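# Place each tool into its matching tray cut-out

## Task

Get each tool seated in the tray recess shaped for that particular tool, so that every tool ends up in its own cut-out.

## Robot and tools

Robot: two arms, left_arm and right_arm, on a table. Each has six joints (waist, shoulder, elbow, wrist pitch, wrist yaw, wrist roll) and a parallel two-finger gripper. left_arm's base sits near (-0.032, +0.342, +0.001) m and right_arm's near (-0.029, -0.321, +0.032) m. A camera stand is fixed behind the arms. Loose objects may occasionally get a small nudge from outside.

Frame: everything is in the scene frame. The origin is at table-top height, midway between the arms. +x points out over the table, +z points up, and +y points toward left_arm. Arm names do not match image left and right. In a gripper's own axes, the fingers point along +z and open and close along y. end_effector_position is the point between the finger pads, about 1 cm short of the tips. Reported hand poses can be a few centimetres off, more at long reach.

The 14-number row: every moving command uses rows of 14 numbers, each within [-1, 1]. The first seven are left_arm's dx, dy, dz, rx, ry, rz, opening, and the last seven are the same for right_arm. Always send all 14, even if one arm stays still. dx, dy, dz are an offset along scene axes from that arm's current Hand target. rx, ry, rz form one rotation vector turning about the Hand target point. Scale: 1.0 equals 0.6 m or 180 degrees. The opening is not an offset but an absolute setting: +1 is fully open (0.094 m) and -1 is closed. Six zeros re-request the current Hand target. A 0 opening is a real half-open command, so to leave a gripper unchanged, repeat its current opening, shown under "Tool commands". Orientation commands are clipped to within 40 degrees of the measured orientation at each step.

execute_actions(actions, cameras): actions is a list of actions. Each action is a table of up to 15 rows, one row per 1/30 s step. A shorter table repeats its final row to fill 15 steps. All rows in an action are offsets from the Hand target at that action's start, not from the previous row. Repeating an action moves the arm again by the same amount. An empty list returns the full state plus camera images. cameras takes names, ["all"], or []. An unknown name rejects the whole call.

move(target, speed, blend, opening_speed, grip_force, blocking, cameras): target is one 14-number row, or up to 15 such rows. Every row in the list is an offset from the same starting Hand targets, not from the previous row. Paths are straight lines and all arms finish together. They take at least 0.5 s and are cut off at 10 s. speed is in m/s, from 0.002 to 2.9, default 0.25; turning is capped at twice that value in rad/s. Give one speed, or one per target. blend (m) rounds corners at intermediate targets; 0 stops at each one. opening_speed sets how fast openings change on the -1..1 scale per second, minimum 0.2; use it to close gently. grip_force is the pad force limit, 10 to 50 N, given once or per arm. It persists until changed, and lower values close slowly. blocking=false returns after about 0.5 s while the motion continues. The result ends with a "move:" line such as done, off_target, moving, held or fault, plus limits (paced means the pose was clipped, held means steps were withheld). Moves do not avoid obstacles or the other arm. Route around an arm's own base rather than close past it.

wait(seconds, cameras): 0 to 10 s, holding the last commands. It returns early if a running move ends. stop(cameras) brakes a running move; braking needs some distance. zoom_image(camera, region): region is [x0, y0, x1, y1] in pixels of that camera's latest image, at most 504 by 504. Cameras are cam_head_left, cam_head_right, cam_left_wrist and cam_right_wrist, each 896x504. finished_scene(scene) takes the current scene's number and ends it permanently. Call it only when every tool rests in its cut-out and will stay there without the robot.

Reading results: "Hand target" is the last commanded pose after clipping, and the next offsets count from it. Grippers often stop short of it because of friction or load, by up to a few cm. That alone does not mean contact. Waiting won't close the gap, but a further command will. grip_measured shows the finger opening on the command scale. Empty, it reads up to about 2.5 mm wide. On a gripped hard part it reads a little narrower than the part. Joint torques include gravity and are noisy. Joint velocities may be reported as within noise. MOTOR HOT appears at 75 °C. At 90 °C the arm folds up and becomes unusable, and at 100 °C it goes limp. Holding loads, reaching far out, or pushing against something unreachable all heat motors.

Avoid: collisions or squeezes between the two arms, including one gripper closing on the other's fingers. Also avoid fast impacts on the table, fixtures or heavy items, dropping parts or releasing them while moving, and dragging objects off the table. An arm blocked by contact keeps pushing. To relieve it, command a target back past where the gripper actually is. Approach slowly near contact, since speed and overshoot both raise force. To release, command an opening well above grip_measured. Keep wrist cameras and their cables clear of the other arm and of objects.

Each tool is called after ">>>" by a JSON object that holds its "fn" and its "kwargs".

## Session

>>> {"fn": "execute_actions", "kwargs": {"actions": []}}

Scene clock: 0.00 s.
left_arm: end_effector_position=(+0.3610, +0.3498, +0.1553) grip_measured=+1.000 end_effector_quat_wxyz=(+0.686, -0.040, +0.727, +0.006) | right_arm: end_effector_position=(+0.3371, -0.3709, +0.1818) grip_measured=+1.000 end_effector_quat_wxyz=(+0.701, +0.086, +0.705, -0.056)
Joint positions: left_arm=[-0.005 1.528 0.279 1.189 -0.083 -0.051 0.094] | right_arm=[-0.031 1.556 0.166 1.381 0.123 0.043 0.094]
Joint velocities: within noise
Joint torques (N m): no reading
Motor temperatures (°C): left_arm=[21 23 22 23 20 24 23] | right_arm=[22 25 29 27 20 23 21]
Heat: left arm: 24 °C; right arm: 29 °C.
Hand target: left_arm +0.3631, +0.3498, +0.1660; +0.698, -0.040, +0.715, +0.005 | right_arm +0.3384, -0.3714, +0.1883; +0.709, +0.087, +0.698, -0.057
Tool commands: left_gripper/opening=+1.0 right_gripper/opening=+1.0

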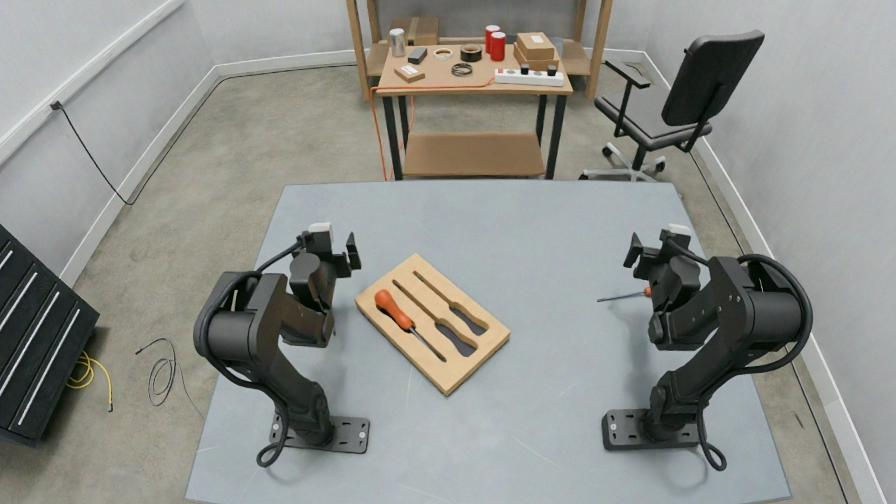

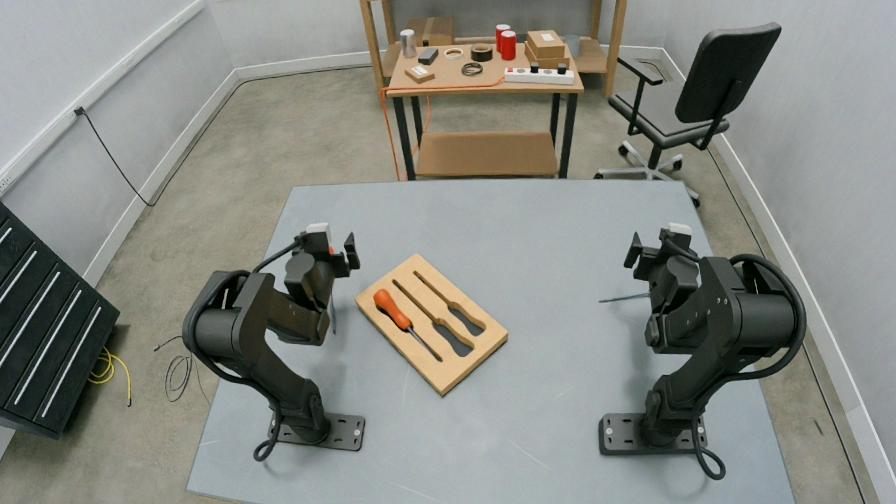

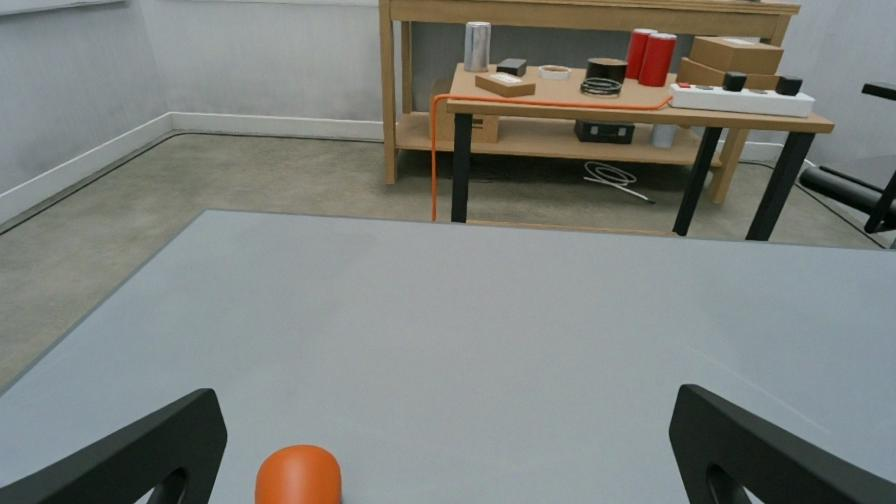

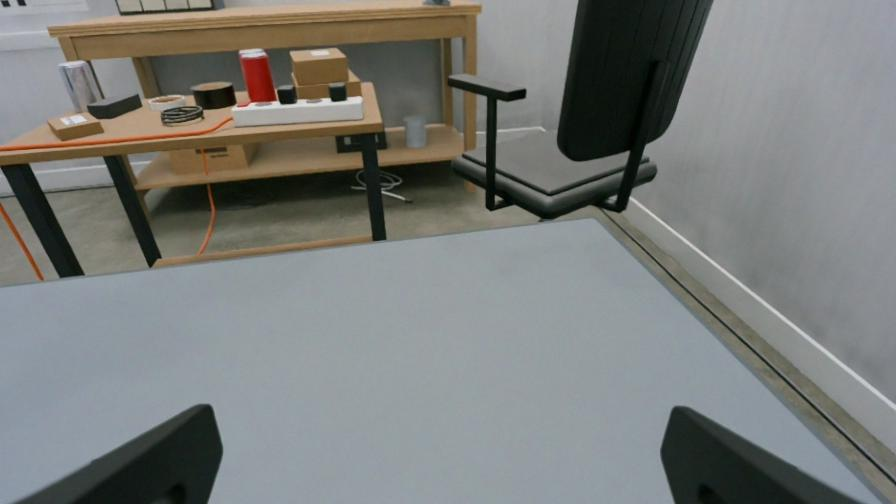

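>>> {"fn": "zoom_image", "kwargs": {"camera": "cam_head_left", "region": [270, 200, 530, 400]}}

>>> {"fn": "zoom_image", "kwargs": {"camera": "cam_head_right", "region": [270, 200, 530, 400]}}

>>> {"fn": "zoom_image", "kwargs": {"camera": "cam_head_left", "region": [570, 200, 770, 360]}}

Scaled by 1.938.

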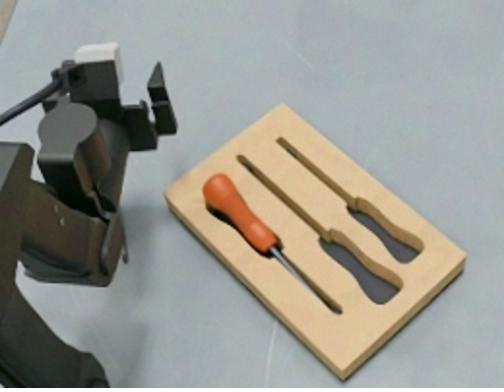

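Scaled by 1.938.

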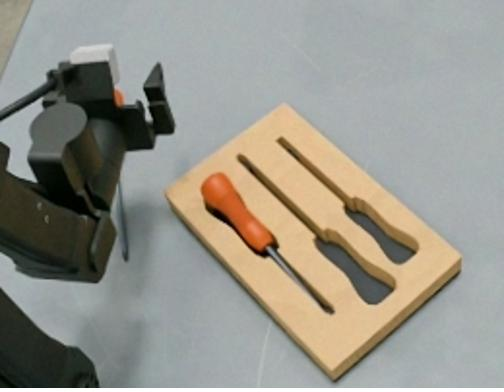

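Scaled by 2.520.

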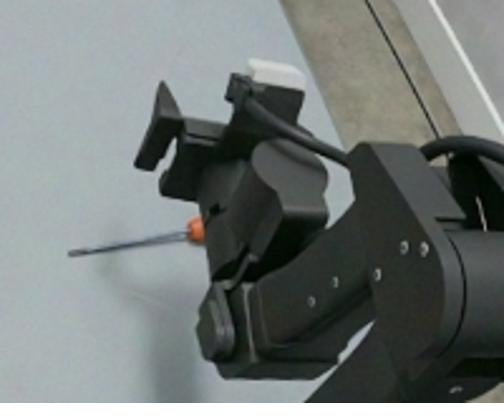

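>>> {"fn": "move", "kwargs": {"target": [-0.19, -0.083, 0.29, 0, 0.5, 0, 1, -0.147, 0.02, 0.29, 0, 0.5, 0, 1], "speed": 0.25, "cameras": ["all"]}}

Scene clock: 20.60 s.
left_arm: end_effector_position=(+0.2517, +0.3022, +0.3258) grip_measured=+1.000 end_effector_quat_wxyz=(+0.245, -0.014, +0.969, -0.012) | right_arm: end_effector_position=(+0.2660, -0.3597, +0.3583) grip_measured=+1.000 end_effector_quat_wxyz=(+0.250, +0.006, +0.962, -0.108)
Joint positions: left_arm=[-0.172 1.413 1.891 -1.558 -0.072 -0.199 0.094] | right_arm=[0.041 1.417 1.871 -1.51 0.21 -0.051 0.094]
Joint torques (N m): left_arm=[-0.65 -5.6 6.9 1.07 -0.03 -0.1] | right_arm=[0.59 -4.3 7.25 0.48 0.21 -0.06]
Heat: left arm: 27 °C; right arm: 30 °C.
Hand target: left_arm +0.2491, +0.3000, +0.3401; -0.012, -0.025, +0.999, +0.032 | right_arm +0.2502, -0.3593, +0.3623; +0.008, +0.021, +0.995, -0.101
Off the commanded pose: left_arm 0.015 m, 30 deg | right_arm 0.016 m, 28 deg.
joint read past its limit (left arm) — joint 4 (wrist pitch), lower limit.
joint sent to its limit (left arm) — joint 4 (wrist pitch), lower limit. The joint targets are off in orientation, not in position.
joint sent to its limit (right arm) — joint 4 (wrist pitch), lower limit. The joint targets are off in orientation, not in position.
move: off_target (left_arm, right_arm)
camera_calibration:
cam_left_wrist: T_world_to_cam=[[0.00572786, -0.999895, 0.0133135, 0.295037], [-0.998199, -0.0065122, -0.0596367, 0.308973], [0.0597171, -0.0129479, -0.998131, 0.402329], [0, 0, 0, 1]] pos_world=[0.2827, 0.302228, 0.416075]
cam_right_wrist: T_world_to_cam=[[-0.0601184, -0.970944, 0.231631, -0.419722], [-0.996076, 0.0432553, -0.0772089, 0.348207], [0.0649463, -0.235364, -0.969735, 0.335812], [0, 0, 0, 1]] pos_world=[0.299798, -0.34355, 0.449754]

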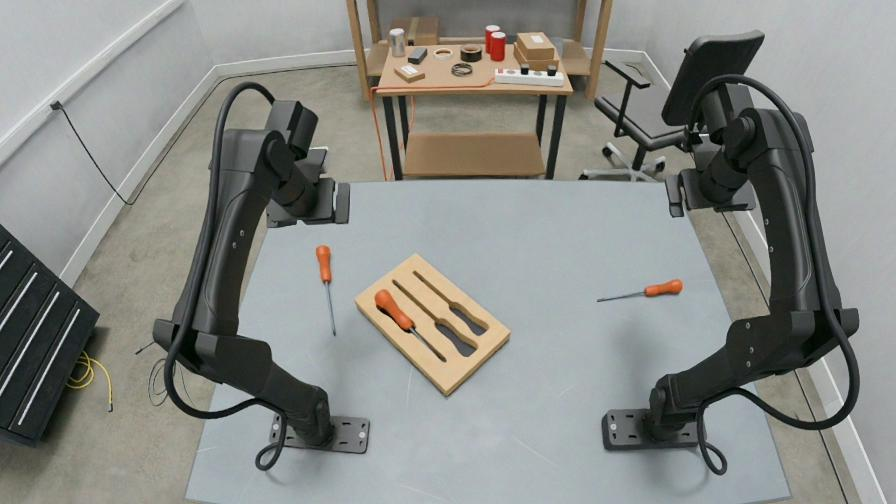

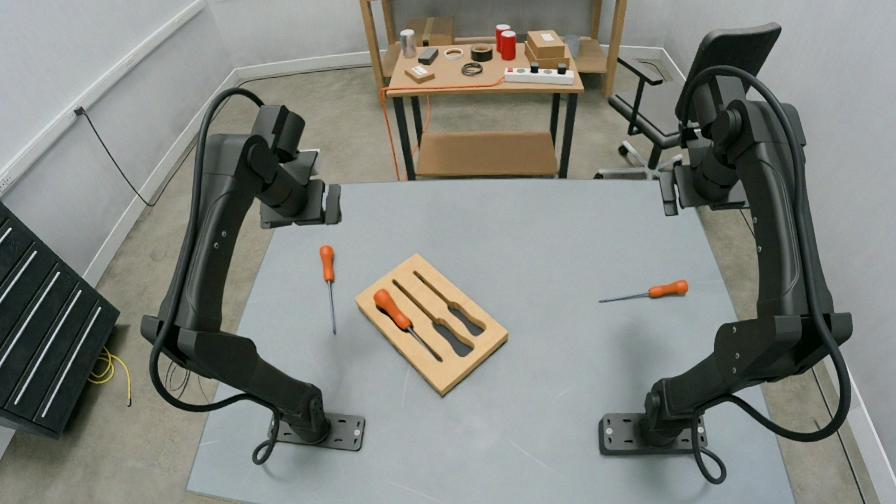

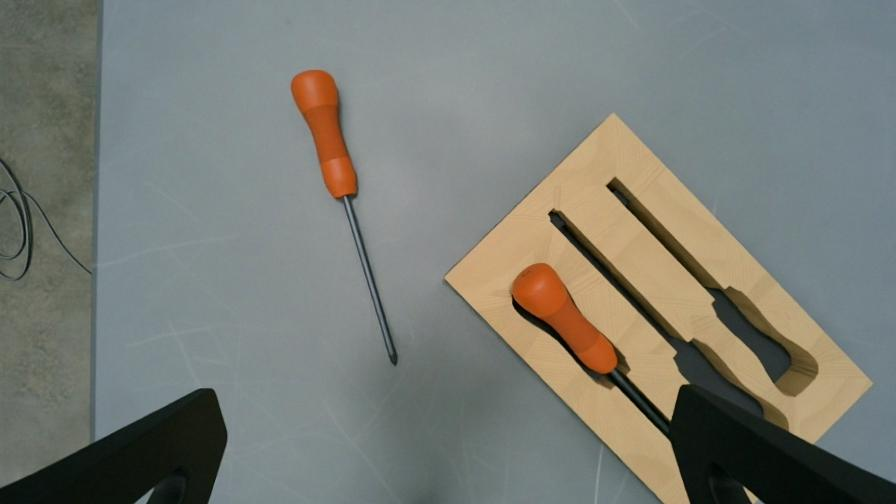

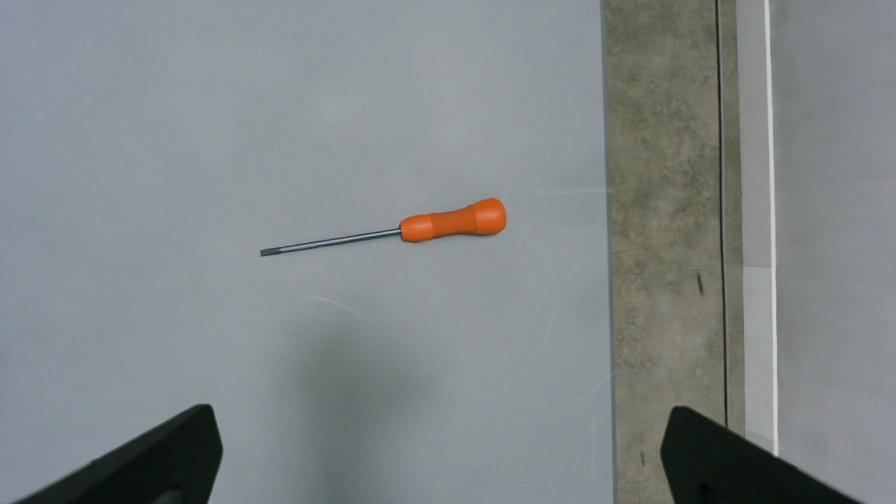

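>>> {"fn": "zoom_image", "kwargs": {"camera": "cam_left_wrist", "region": [440, 100, 880, 504]}}

>>> {"fn": "zoom_image", "kwargs": {"camera": "cam_left_wrist", "region": [480, 240, 700, 440]}}

>>> {"fn": "zoom_image", "kwargs": {"camera": "cam_head_left", "region": [350, 240, 520, 400]}}

>>> {"fn": "zoom_image", "kwargs": {"camera": "cam_left_wrist", "region": [260, 50, 440, 380]}}

>>> {"fn": "zoom_image", "kwargs": {"camera": "cam_right_wrist", "region": [240, 170, 540, 290]}}

Scaled by 1.145.

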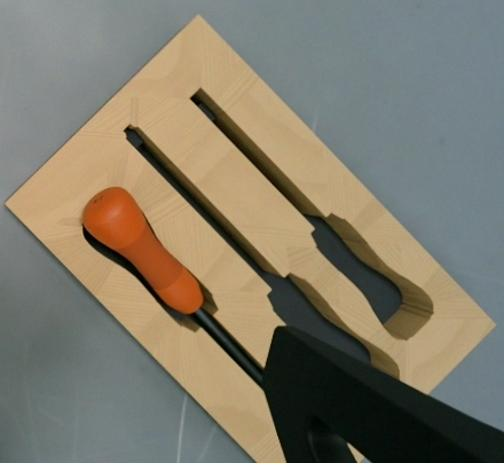

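Scaled by 2.291.

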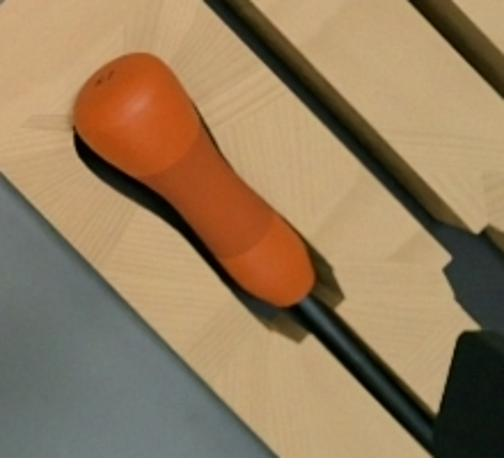

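Scaled by 2.965.

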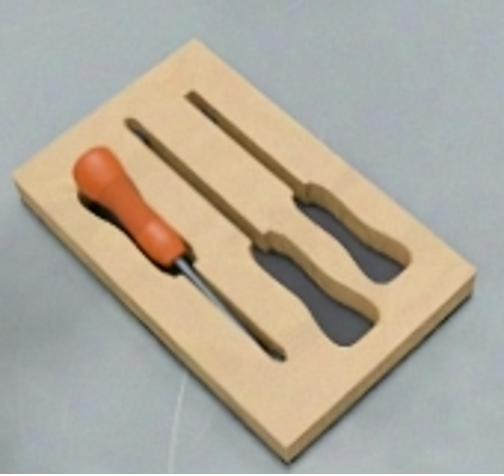

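Scaled by 1.527.

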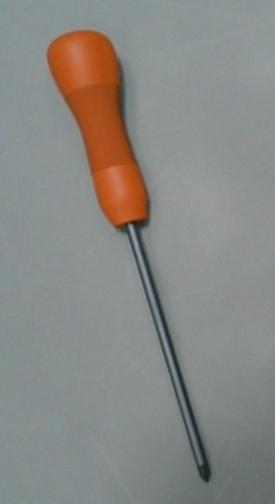

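Scaled by 1.680.

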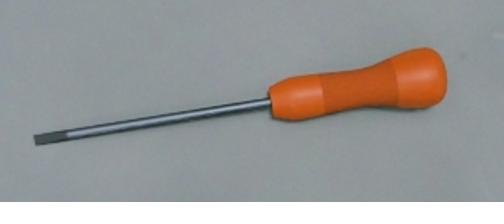

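>>> {"fn": "move", "kwargs": {"target": [0.2548, 0.165, -0.3335, -0.0191, -0.0105, 0.0747, 1, 0.178, -0.1603, -0.3705, 0.0444, 0.0584, 0.5477, 1], "speed": 0.3, "cameras": ["all"]}}

Scene clock: 73.47 s.
left_arm: end_effector_position=(+0.3971, +0.3956, +0.1358) grip_measured=+1.000 end_effector_quat_wxyz=(+0.008, -0.136, +0.991, -0.001) | right_arm: end_effector_position=(+0.3586, -0.4547, +0.1368) grip_measured=+1.000 end_effector_quat_wxyz=(-0.002, +0.743, -0.670, +0.009)
Joint positions: left_arm=[0.139 2.238 2.235 -1.552 0.002 -0.15 0.094] | right_arm=[-0.286 2.099 1.894 -1.347 0.003 -2.008 0.094]
Joint torques (N m): left_arm=[0.57 -11.11 7.8 0.17 0 -0.09] | right_arm=[-0.46 -8.32 8.24 0.02 -0.07 -0.13]
Heat: left arm: 25 °C; right arm: 30 °C.
Hand target: left_arm +0.4020, +0.3991, +0.1401; +0.000, -0.142, +0.990, +0.000 | right_arm +0.3569, -0.4554, +0.1399; +0.000, +0.746, -0.666, +0.000
Off the commanded pose: left_arm 0.007 m, 1 deg | right_arm 0.004 m, 1 deg.
joint sent to its limit (left arm) — joint 4 (wrist pitch), lower limit. The joint targets still meet the commanded pose.
move: done
camera_calibration:
cam_left_wrist: T_world_to_cam=[[0.248808, -0.968543, -0.00426012, 0.28358], [-0.883957, -0.228872, 0.407723, 0.422479], [-0.395873, -0.097679, -0.913096, 0.408096], [0, 0, 0, 1]] pos_world=[0.46445, 0.411215, 0.201584]
cam_right_wrist: T_world_to_cam=[[0.992076, 0.120403, 0.0358983, -0.309487], [0.0932733, -0.897224, 0.431612, -0.460434], [0.084176, -0.424843, -0.901345, -0.00987816], [0, 0, 0, 1]] pos_world=[0.350812, -0.380047, 0.200935]

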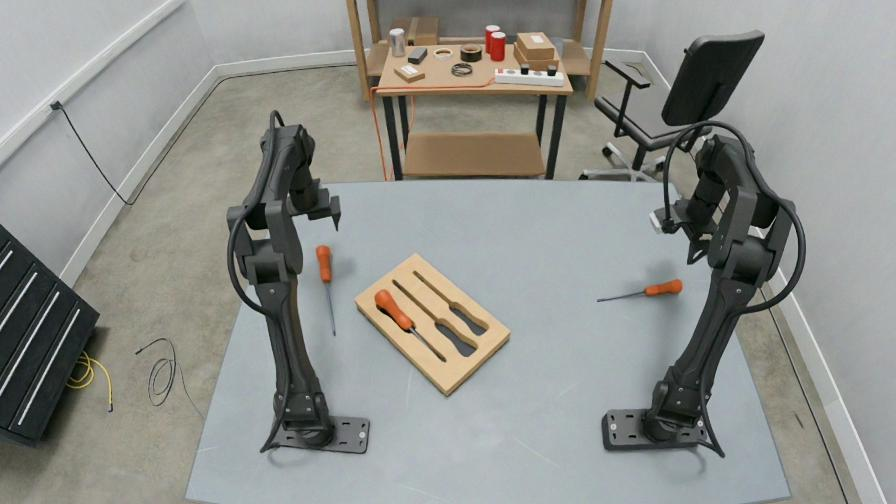

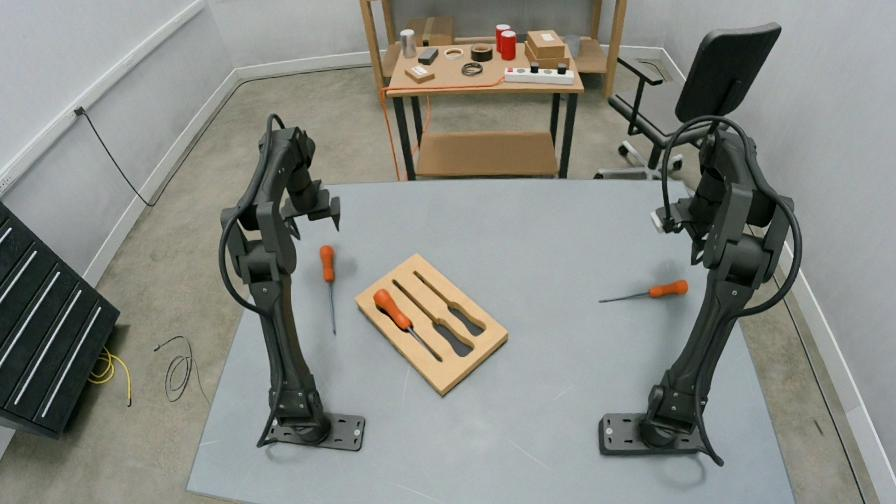

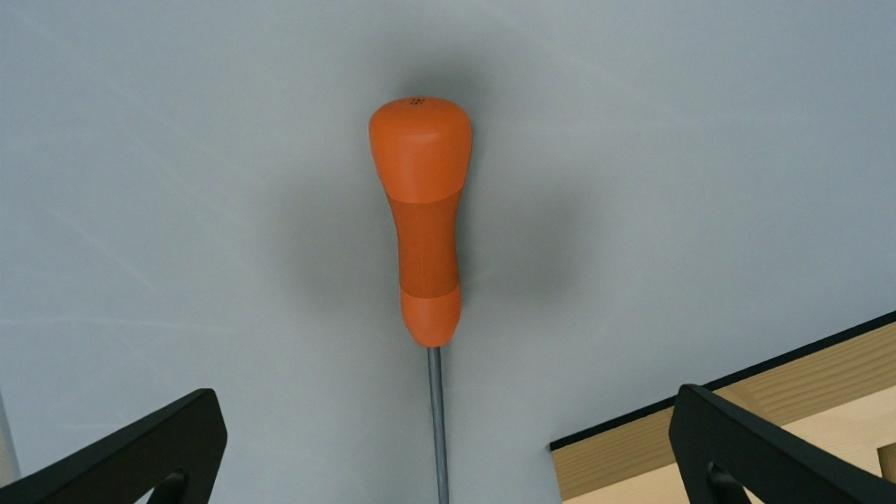

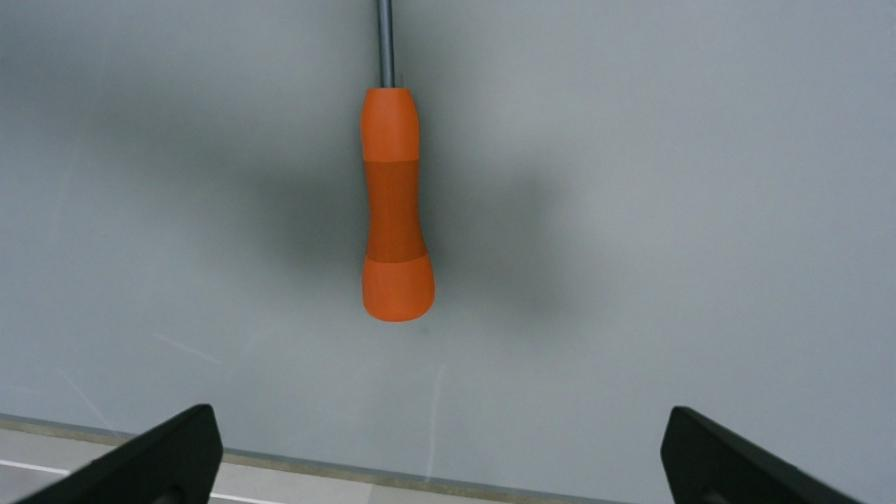

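>>> {"fn": "move", "kwargs": {"target": [-0.0217, 0.004, -0.1017, 0, 0, 0, 1, -0.0252, 0.0128, -0.1032, 0, 0, 0, 1], "speed": 0.15, "cameras": ["cam_left_wrist", "cam_right_wrist"]}}

Scene clock: 85.77 s.
left_arm: end_effector_position=(+0.3849, +0.3967, +0.0607) grip_measured=+1.000 end_effector_quat_wxyz=(-0.029, -0.139, +0.990, -0.001) | right_arm: end_effector_position=(+0.3478, -0.4513, +0.0689) grip_measured=+1.000 end_effector_quat_wxyz=(+0.002, +0.743, -0.669, +0.001)
Joint positions: left_arm=[0.145 2.238 1.934 -1.324 0.002 -0.15 0.094] | right_arm=[-0.286 2.099 1.622 -1.093 0.004 -2.009 0.094]
Joint torques (N m): left_arm=[0.9 -16.94 4.74 0.24 -0.01 0.01] | right_arm=[0.1 -11.63 4.68 0.12 -0.08 -0.09]
Heat: left arm: 24 °C; right arm: 31 °C.
Hand target: left_arm +0.3889, +0.4015, +0.0791; +0.000, -0.142, +0.990, +0.000 | right_arm +0.3419, -0.4478, +0.0780; +0.000, +0.746, -0.666, +0.000
Off the commanded pose: left_arm 0.019 m, 3 deg | right_arm 0.011 m, 1 deg.
move: off_target (left_arm, right_arm)
camera_calibration:
cam_left_wrist: T_world_to_cam=[[0.25411, -0.967078, -0.0137359, 0.285304], [-0.850326, -0.230154, 0.47326, 0.42618], [-0.460841, -0.10858, -0.880816, 0.362121], [0, 0, 0, 1]] pos_world=[0.456773, 0.413318, 0.121187]
cam_right_wrist: T_world_to_cam=[[0.992466, 0.121019, 0.0191425, -0.295399], [0.101417, -0.899077, 0.425882, -0.430261], [0.0687502, -0.420732, -0.904576, -0.0612224], [0, 0, 0, 1]] pos_world=[0.341019, -0.376847, 0.133515]
Images, in order (width x height): cam_left_wrist 896x504, cam_right_wrist 896x504.

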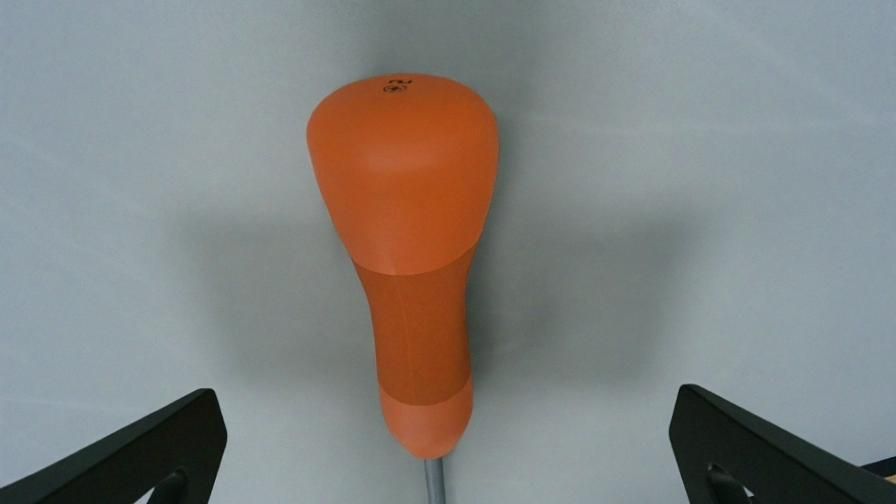

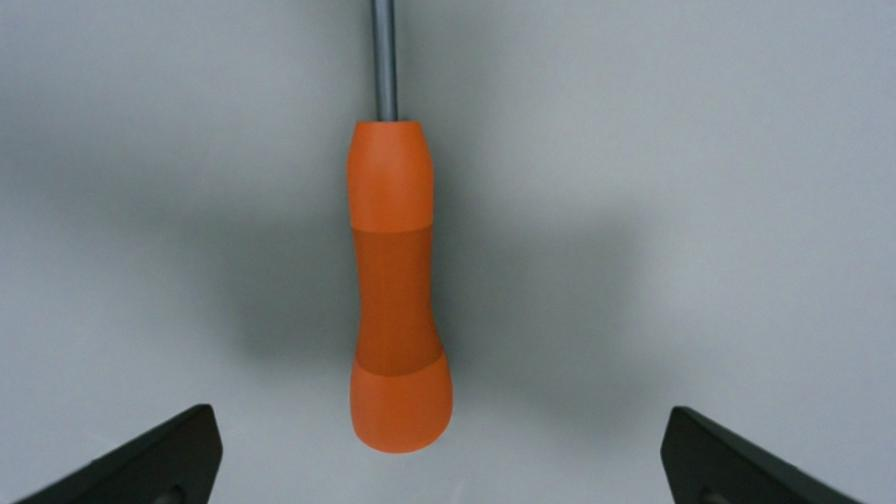

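>>> {"fn": "move", "kwargs": {"target": [-0.0023, 0.0092, -0.0262, 0, 0, 0, 1, -0.0213, 0.0055, -0.0348, 0, 0, 0, 1], "speed": 0.1, "cameras": ["cam_left_wrist", "cam_right_wrist"]}}

Scene clock: 123.93 s.
left_arm: end_effector_position=(+0.3829, +0.4030, +0.0454) grip_measured=+1.000 end_effector_quat_wxyz=(-0.028, -0.141, +0.990, -0.001) | right_arm: end_effector_position=(+0.3352, -0.4469, +0.0485) grip_measured=+1.000 end_effector_quat_wxyz=(+0.002, +0.743, -0.669, +0.001)
Joint positions: left_arm=[0.16 2.238 1.873 -1.262 0.002 -0.138 0.094] | right_arm=[-0.286 2.071 1.495 -0.993 0.004 -2.009 0.094]
Joint torques (N m): left_arm=[0.66 -16.77 4.72 0.25 -0.01 0.03] | right_arm=[-0.17 -11.3 4.56 0.14 -0.08 -0.12]
Motor temperatures (°C): left_arm=[21 28 24 23 20 23 23] | right_arm=[22 28 29 26 20 23 21]
Heat: left arm: 28 °C; right arm: 29 °C.
Hand target: left_arm +0.3876, +0.4070, +0.0634; +0.000, -0.142, +0.990, +0.000 | right_arm +0.3291, -0.4445, +0.0571; +0.000, +0.746, -0.666, +0.001
Off the commanded pose: left_arm 0.019 m, 3 deg | right_arm 0.011 m, 1 deg.
move: off_target (left_arm, right_arm)
camera_calibration:
cam_left_wrist: T_world_to_cam=[[0.257063, -0.966309, -0.0128637, 0.290279], [-0.850232, -0.232471, 0.472295, 0.434058], [-0.459373, -0.110473, -0.881347, 0.348622], [0, 0, 0, 1]] pos_world=[0.454578, 0.419919, 0.105988]
cam_right_wrist: T_world_to_cam=[[0.992448, 0.121044, 0.0198713, -0.283103], [0.10111, -0.898969, 0.426183, -0.416233], [0.0694506, -0.420955, -0.904419, -0.0772886], [0, 0, 0, 1]] pos_world=[0.328418, -0.372447, 0.113116]
Images, in order (width x height): cam_left_wrist 896x504, cam_right_wrist 896x504.

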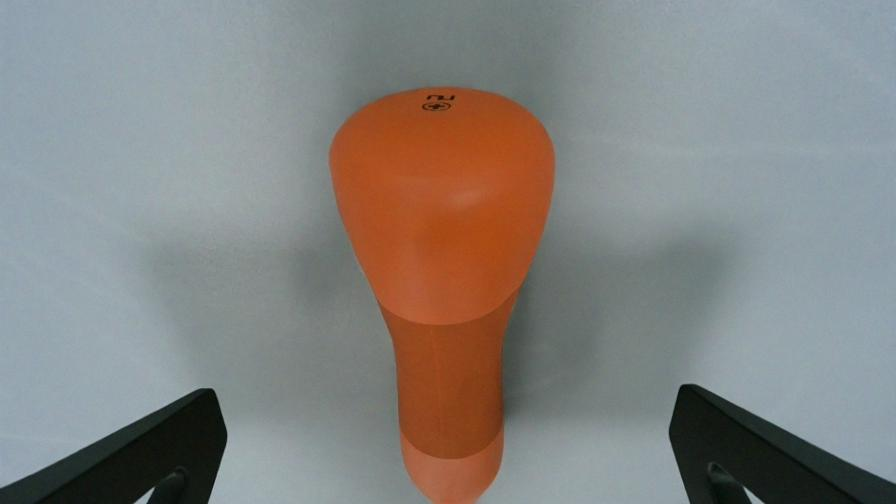

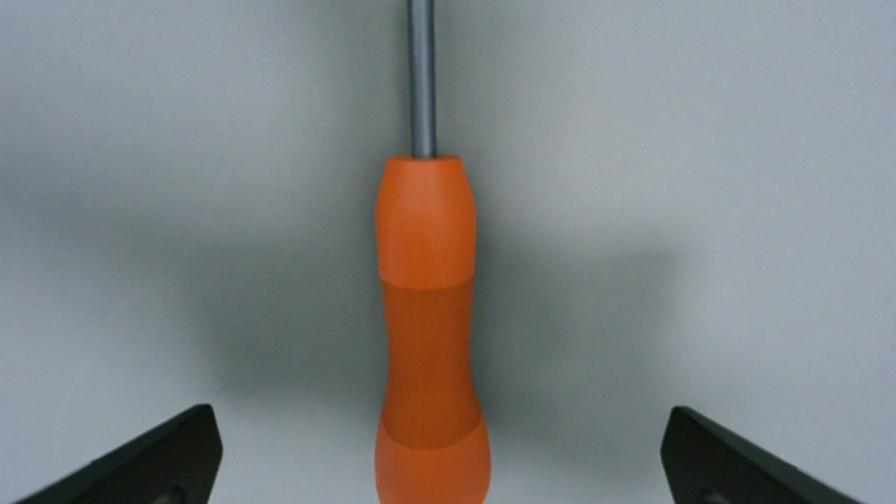

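>>> {"fn": "move", "kwargs": {"target": [-0.0115, -0.0037, -0.0257, 0, 0, 0, 1, -0.0003, -0.006, -0.0392, 0, 0, 0, 1], "speed": 0.1, "cameras": ["cam_left_wrist", "cam_right_wrist"]}}

Scene clock: 131.40 s.
left_arm: end_effector_position=(+0.3742, +0.4017, +0.0278) grip_measured=+1.000 end_effector_quat_wxyz=(-0.032, -0.141, +0.990, -0.001) | right_arm: end_effector_position=(+0.3390, -0.4501, +0.0379) grip_measured=+1.000 end_effector_quat_wxyz=(-0.005, +0.744, -0.668, +0.017)
Joint positions: left_arm=[0.16 2.221 1.774 -1.187 0.002 -0.138 0.094] | right_arm=[-0.29 2.071 1.45 -0.914 0.004 -2.016 0.094]
Joint torques (N m): left_arm=[0.42 -17.2 4.68 0.21 -0.01 -0.01] | right_arm=[-0.65 -8.69 4.53 0.19 -0.09 -0.14]
Heat: left arm: 28 °C; right arm: 29 °C.
Hand target: left_arm +0.3806, +0.4048, +0.0479; +0.000, -0.142, +0.990, +0.000 | right_arm +0.3288, -0.4481, +0.0335; +0.000, +0.746, -0.666, +0.000
Off the commanded pose: left_arm 0.021 m, 4 deg | right_arm 0.011 m, 2 deg.
move: off_target (left_arm, right_arm)
camera_calibration:
cam_left_wrist: T_world_to_cam=[[0.25695, -0.966327, -0.013708, 0.291127], [-0.846837, -0.231966, 0.4786, 0.433076], [-0.465665, -0.111368, -0.877926, 0.331654], [0, 0, 0, 1]] pos_world=[0.446379, 0.418719, 0.087888]
cam_right_wrist: T_world_to_cam=[[0.991034, 0.123683, 0.0505304, -0.285697], [0.0891411, -0.893814, 0.439489, -0.40912], [0.0995221, -0.431044, -0.896826, -0.103465], [0, 0, 0, 1]] pos_world=[0.329902, -0.374939, 0.10145]
Images, in order (width x height): cam_left_wrist 896x504, cam_right_wrist 896x504.

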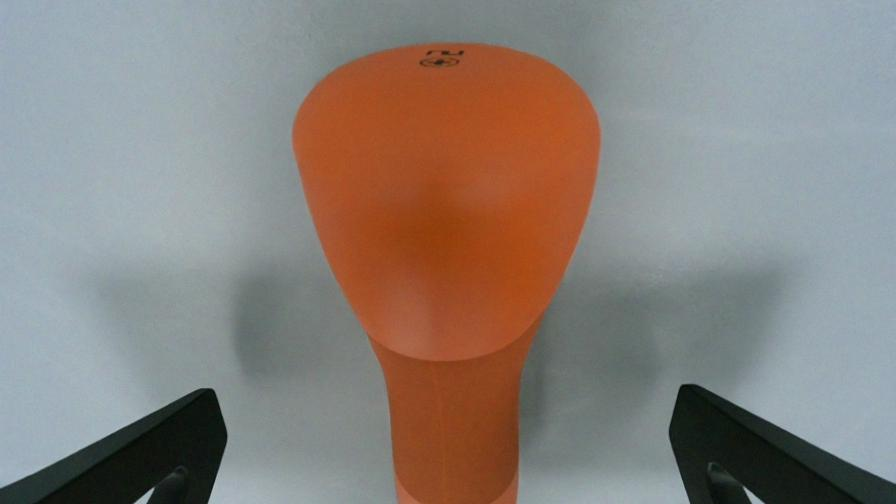

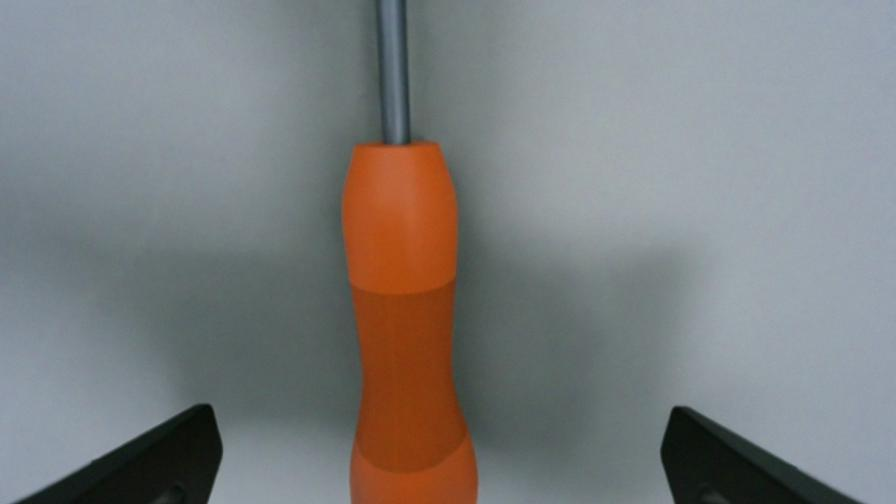

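>>> {"fn": "move", "kwargs": {"target": [0.0005, -0.005, 0.005, 0, 0, 0, 1, -0.0075, 0.006, -0.0133, 0, 0, 0, 1], "speed": 0.08, "cameras": ["cam_left_wrist", "cam_right_wrist"]}}

Scene clock: 142.20 s.
left_arm: end_effector_position=(+0.3744, +0.4018, +0.0278) grip_measured=+1.000 end_effector_quat_wxyz=(-0.031, -0.141, +0.990, -0.001) | right_arm: end_effector_position=(+0.3332, -0.4481, +0.0274) grip_measured=+1.000 end_effector_quat_wxyz=(-0.004, +0.744, -0.668, +0.014)
Joint positions: left_arm=[0.16 2.221 1.774 -1.186 0.002 -0.138 0.094] | right_arm=[-0.29 2.071 1.405 -0.876 0.004 -2.016 0.094]
Joint torques (N m): left_arm=[-0.27 -17.46 5.19 0.13 0 -0.08] | right_arm=[-0.13 -9.06 4.42 0.2 -0.08 -0.1]
Heat: left arm: 29 °C; right arm: 29 °C.
Hand target: left_arm +0.3809, +0.4018, +0.0509; +0.000, -0.142, +0.990, +0.000 | right_arm +0.3243, -0.4445, +0.0256; +0.000, +0.746, -0.666, +0.000
Off the commanded pose: left_arm 0.024 m, 4 deg | right_arm 0.010 m, 2 deg.
move: off_target (left_arm)
camera_calibration:
cam_left_wrist: T_world_to_cam=[[0.257373, -0.966216, -0.0136292, 0.290833], [-0.847079, -0.232381, 0.477971, 0.433583], [-0.464991, -0.111472, -0.87827, 0.33152], [0, 0, 0, 1]] pos_world=[0.44658, 0.418719, 0.087888]
cam_right_wrist: T_world_to_cam=[[0.991337, 0.123603, 0.0444189, -0.279633], [0.091988, -0.894787, 0.436914, -0.403464], [0.0937493, -0.429043, -0.898406, -0.108589], [0, 0, 0, 1]] pos_world=[0.324505, -0.37304, 0.0911434]
Images, in order (width x height): cam_left_wrist 896x504, cam_right_wrist 896x504.

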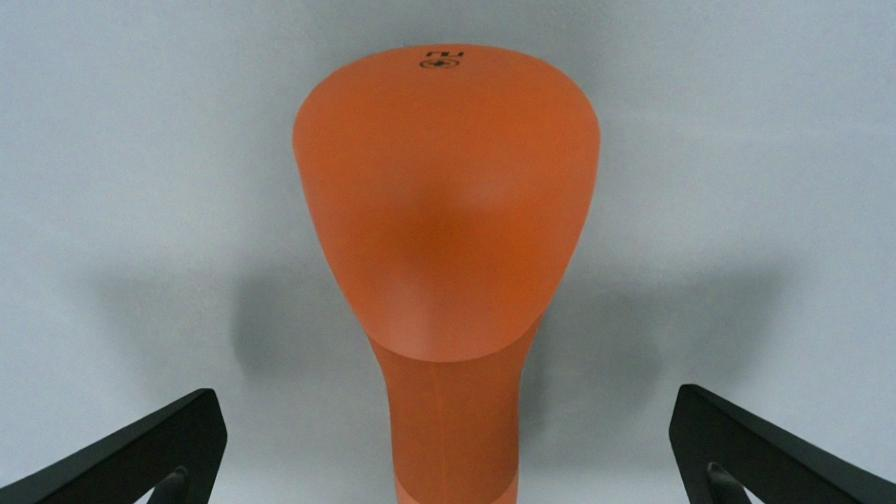

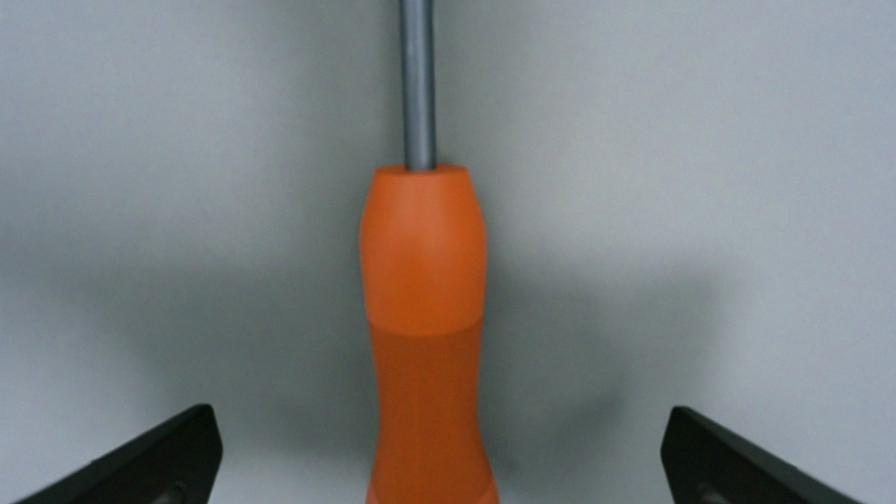

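>>> {"fn": "move", "kwargs": {"target": [[0, 0, 0, 0, 0, 0, 1, 0, 0, -0.009, 0, 0, 0, 1], [0, 0, 0, 0, 0, 0, -1, 0, 0, -0.009, 0, 0, 0, -1]], "speed": 0.08, "opening_speed": 1.2, "cameras": ["cam_left_wrist", "cam_right_wrist"]}}

Scene clock: 147.50 s.
left_arm: end_effector_position=(+0.3744, +0.4017, +0.0278) grip_measured=-0.484 end_effector_quat_wxyz=(-0.031, -0.141, +0.989, -0.001) | right_arm: end_effector_position=(+0.3345, -0.4487, +0.0253) grip_measured=-0.586 end_effector_quat_wxyz=(-0.005, +0.744, -0.668, +0.019)
Joint positions: left_arm=[0.16 2.221 1.774 -1.186 0.002 -0.139 0.024] | right_arm=[-0.29 2.071 1.395 -0.856 0.005 -2.016 0.019]
Joint torques (N m): left_arm=[-0.27 -17.46 5.19 0.13 -0.01 -0.08] | right_arm=[-0.14 -8.44 4.41 0.21 -0.08 -0.09]
Heat: left arm: 29 °C; right arm: 29 °C.
Hand target: left_arm +0.3809, +0.4018, +0.0509; +0.000, -0.142, +0.990, +0.000 | right_arm +0.3243, -0.4445, +0.0201; +0.000, +0.746, -0.666, +0.000
Off the commanded pose: left_arm 0.024 m, 4 deg | right_arm 0.012 m, 2 deg.
move: off_target (left_arm, right_arm); target 2's new opening was sent with left_arm's hand 0.024 m and 4 deg from that target
camera_calibration:
cam_left_wrist: T_world_to_cam=[[0.258086, -0.96603, -0.013345, 0.290411], [-0.846921, -0.232868, 0.478015, 0.433713], [-0.464884, -0.112067, -0.87825, 0.331721], [0, 0, 0, 1]] pos_world=[0.446581, 0.418719, 0.0878884]
cam_right_wrist: T_world_to_cam=[[0.990902, 0.123723, 0.0529761, -0.280835], [0.0879101, -0.893036, 0.441314, -0.401215], [0.10191, -0.432642, -0.895787, -0.115303], [0, 0, 0, 1]] pos_world=[0.325301, -0.373439, 0.0886524]
Images, in order (width x height): cam_left_wrist 896x504, cam_right_wrist 896x504.

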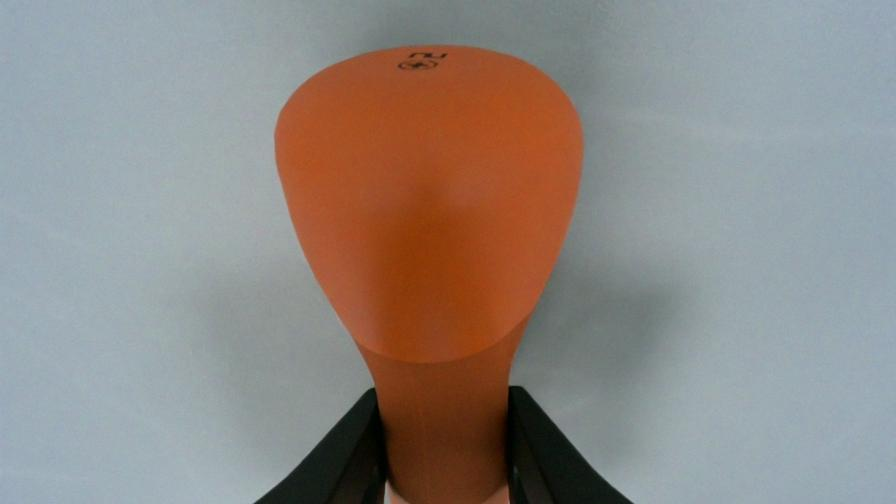

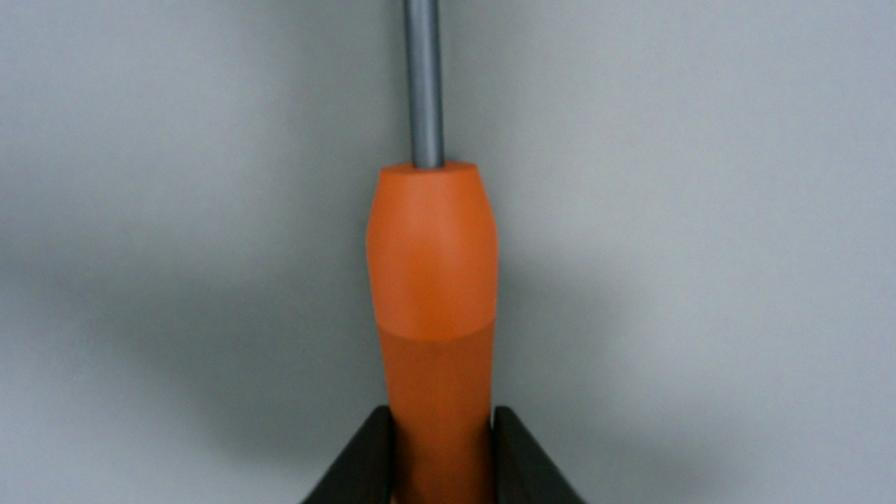

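>>> {"fn": "move", "kwargs": {"target": [[0, 0, 0.15, 0, 0, 0, -1, 0, 0, 0.15, 0, 0, 0, -1], [-0.2932, -0.6113, 0.2485, 0, 0, -0.85, -1, -0.0405, 0.2408, 0.3, 0, 0, -0.286, -1]], "speed": 0.25, "blend": [0.03, 0], "cameras": ["all"]}}

Scene clock: 170.37 s.
left_arm: end_effector_position=(+0.2028, +0.0396, +0.1933) grip_measured=-0.484 end_effector_quat_wxyz=(+0.047, +0.927, +0.373, +0.013) | right_arm: end_effector_position=(+0.3005, -0.3030, +0.1809) grip_measured=-0.586 end_effector_quat_wxyz=(-0.019, -0.383, +0.924, +0.003)
Joint positions: left_arm=[-0.897 1.954 2.029 -1.548 0 1.463 0.024] | right_arm=[0.104 1.833 1.695 -1.471 0.008 -0.729 0.019]
Joint torques (N m): left_arm=[-0.27 -8.73 8.2 0.29 0 0.05] | right_arm=[0.43 -9.65 8.4 -0.02 -0.11 0.06]
Heat: left arm: 30 °C; right arm: 30 °C.
Hand target: left_arm +0.2050, +0.0351, +0.1999; -0.001, +0.929, +0.369, +0.000 | right_arm +0.2999, -0.3000, +0.2002; +0.000, -0.383, +0.924, -0.001
Off the commanded pose: left_arm 0.008 m, 6 deg | right_arm 0.019 m, 2 deg.
joint sent to its limit (left arm) — joint 4 (wrist pitch), lower limit. The joint targets are off in orientation, not in position.
move: off_target (left_arm, right_arm)
camera_calibration:
cam_left_wrist: T_world_to_cam=[[-0.673548, 0.731621, -0.105187, 0.126633], [0.639961, 0.648439, 0.412284, -0.198804], [0.369843, 0.210377, -0.904963, 0.179833], [0, 0, 0, 1]] pos_world=[0.14601, -0.0015677, 0.258026]
cam_right_wrist: T_world_to_cam=[[0.719194, -0.694809, 0.00051547, -0.430315], [-0.619722, -0.641135, 0.452648, -0.0498788], [-0.314174, -0.325861, -0.891689, 0.247243], [0, 0, 0, 1]] pos_world=[0.356246, -0.250399, 0.243263]

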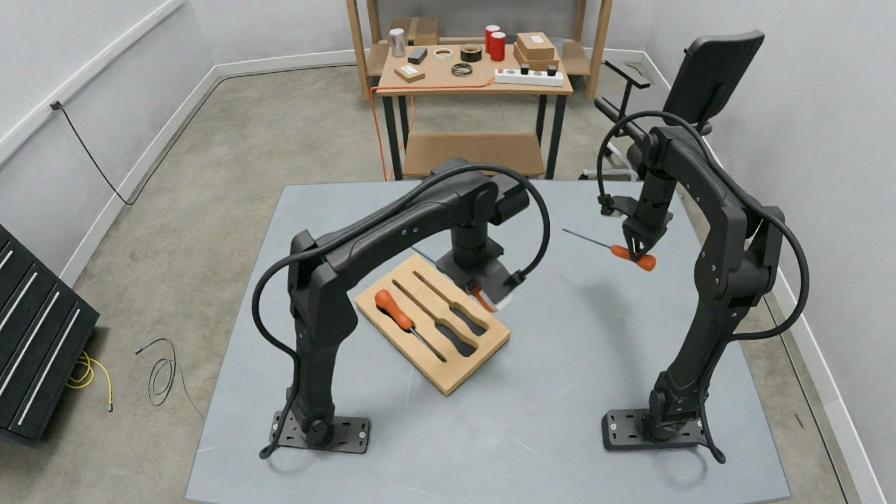

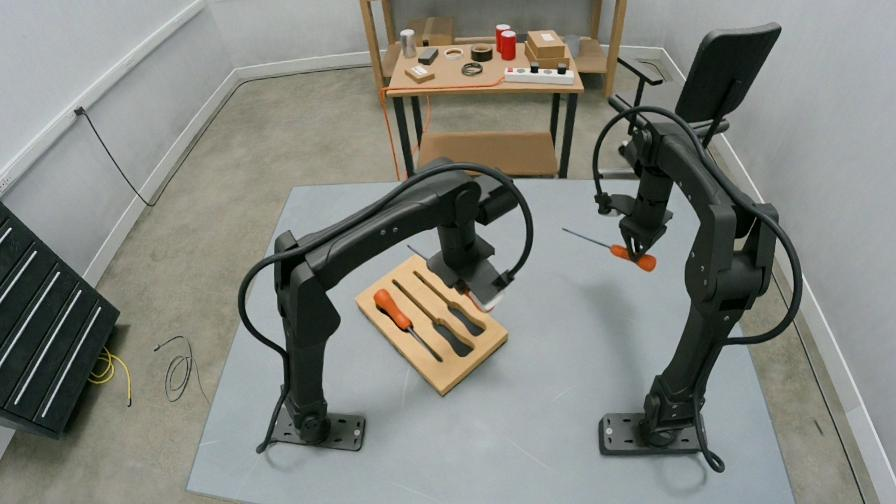

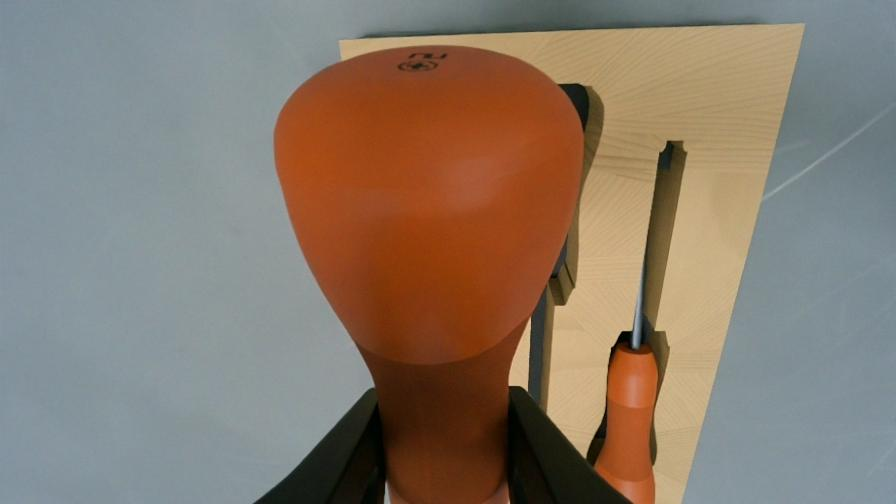

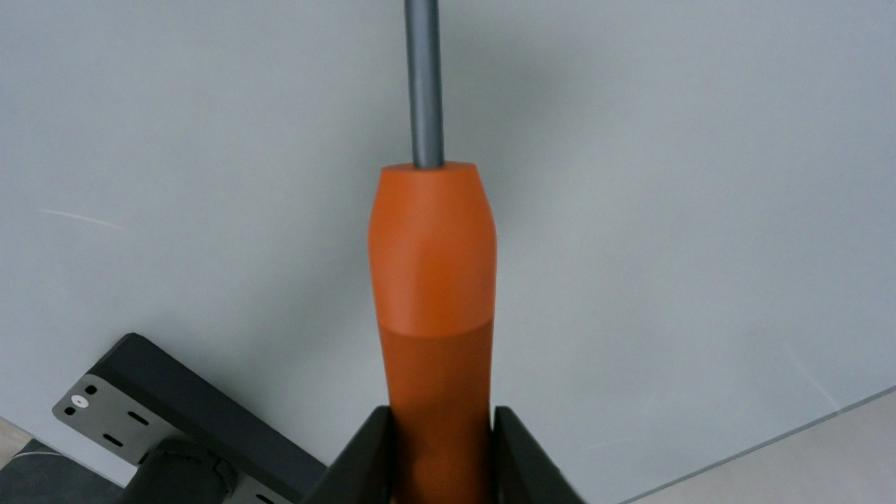

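>>> {"fn": "zoom_image", "kwargs": {"camera": "cam_left_wrist", "region": [500, 10, 820, 504]}}

>>> {"fn": "zoom_image", "kwargs": {"camera": "cam_left_wrist", "region": [560, 120, 720, 360]}}

Scaled by 1.020.

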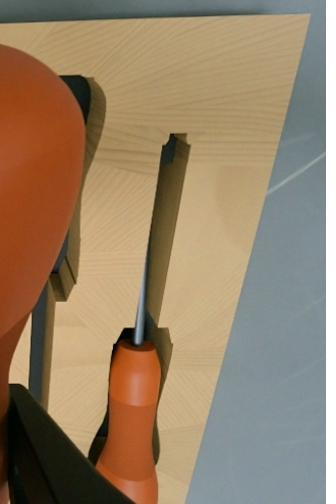

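Scaled by 2.100.

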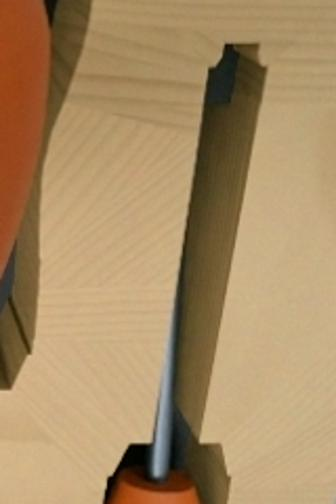

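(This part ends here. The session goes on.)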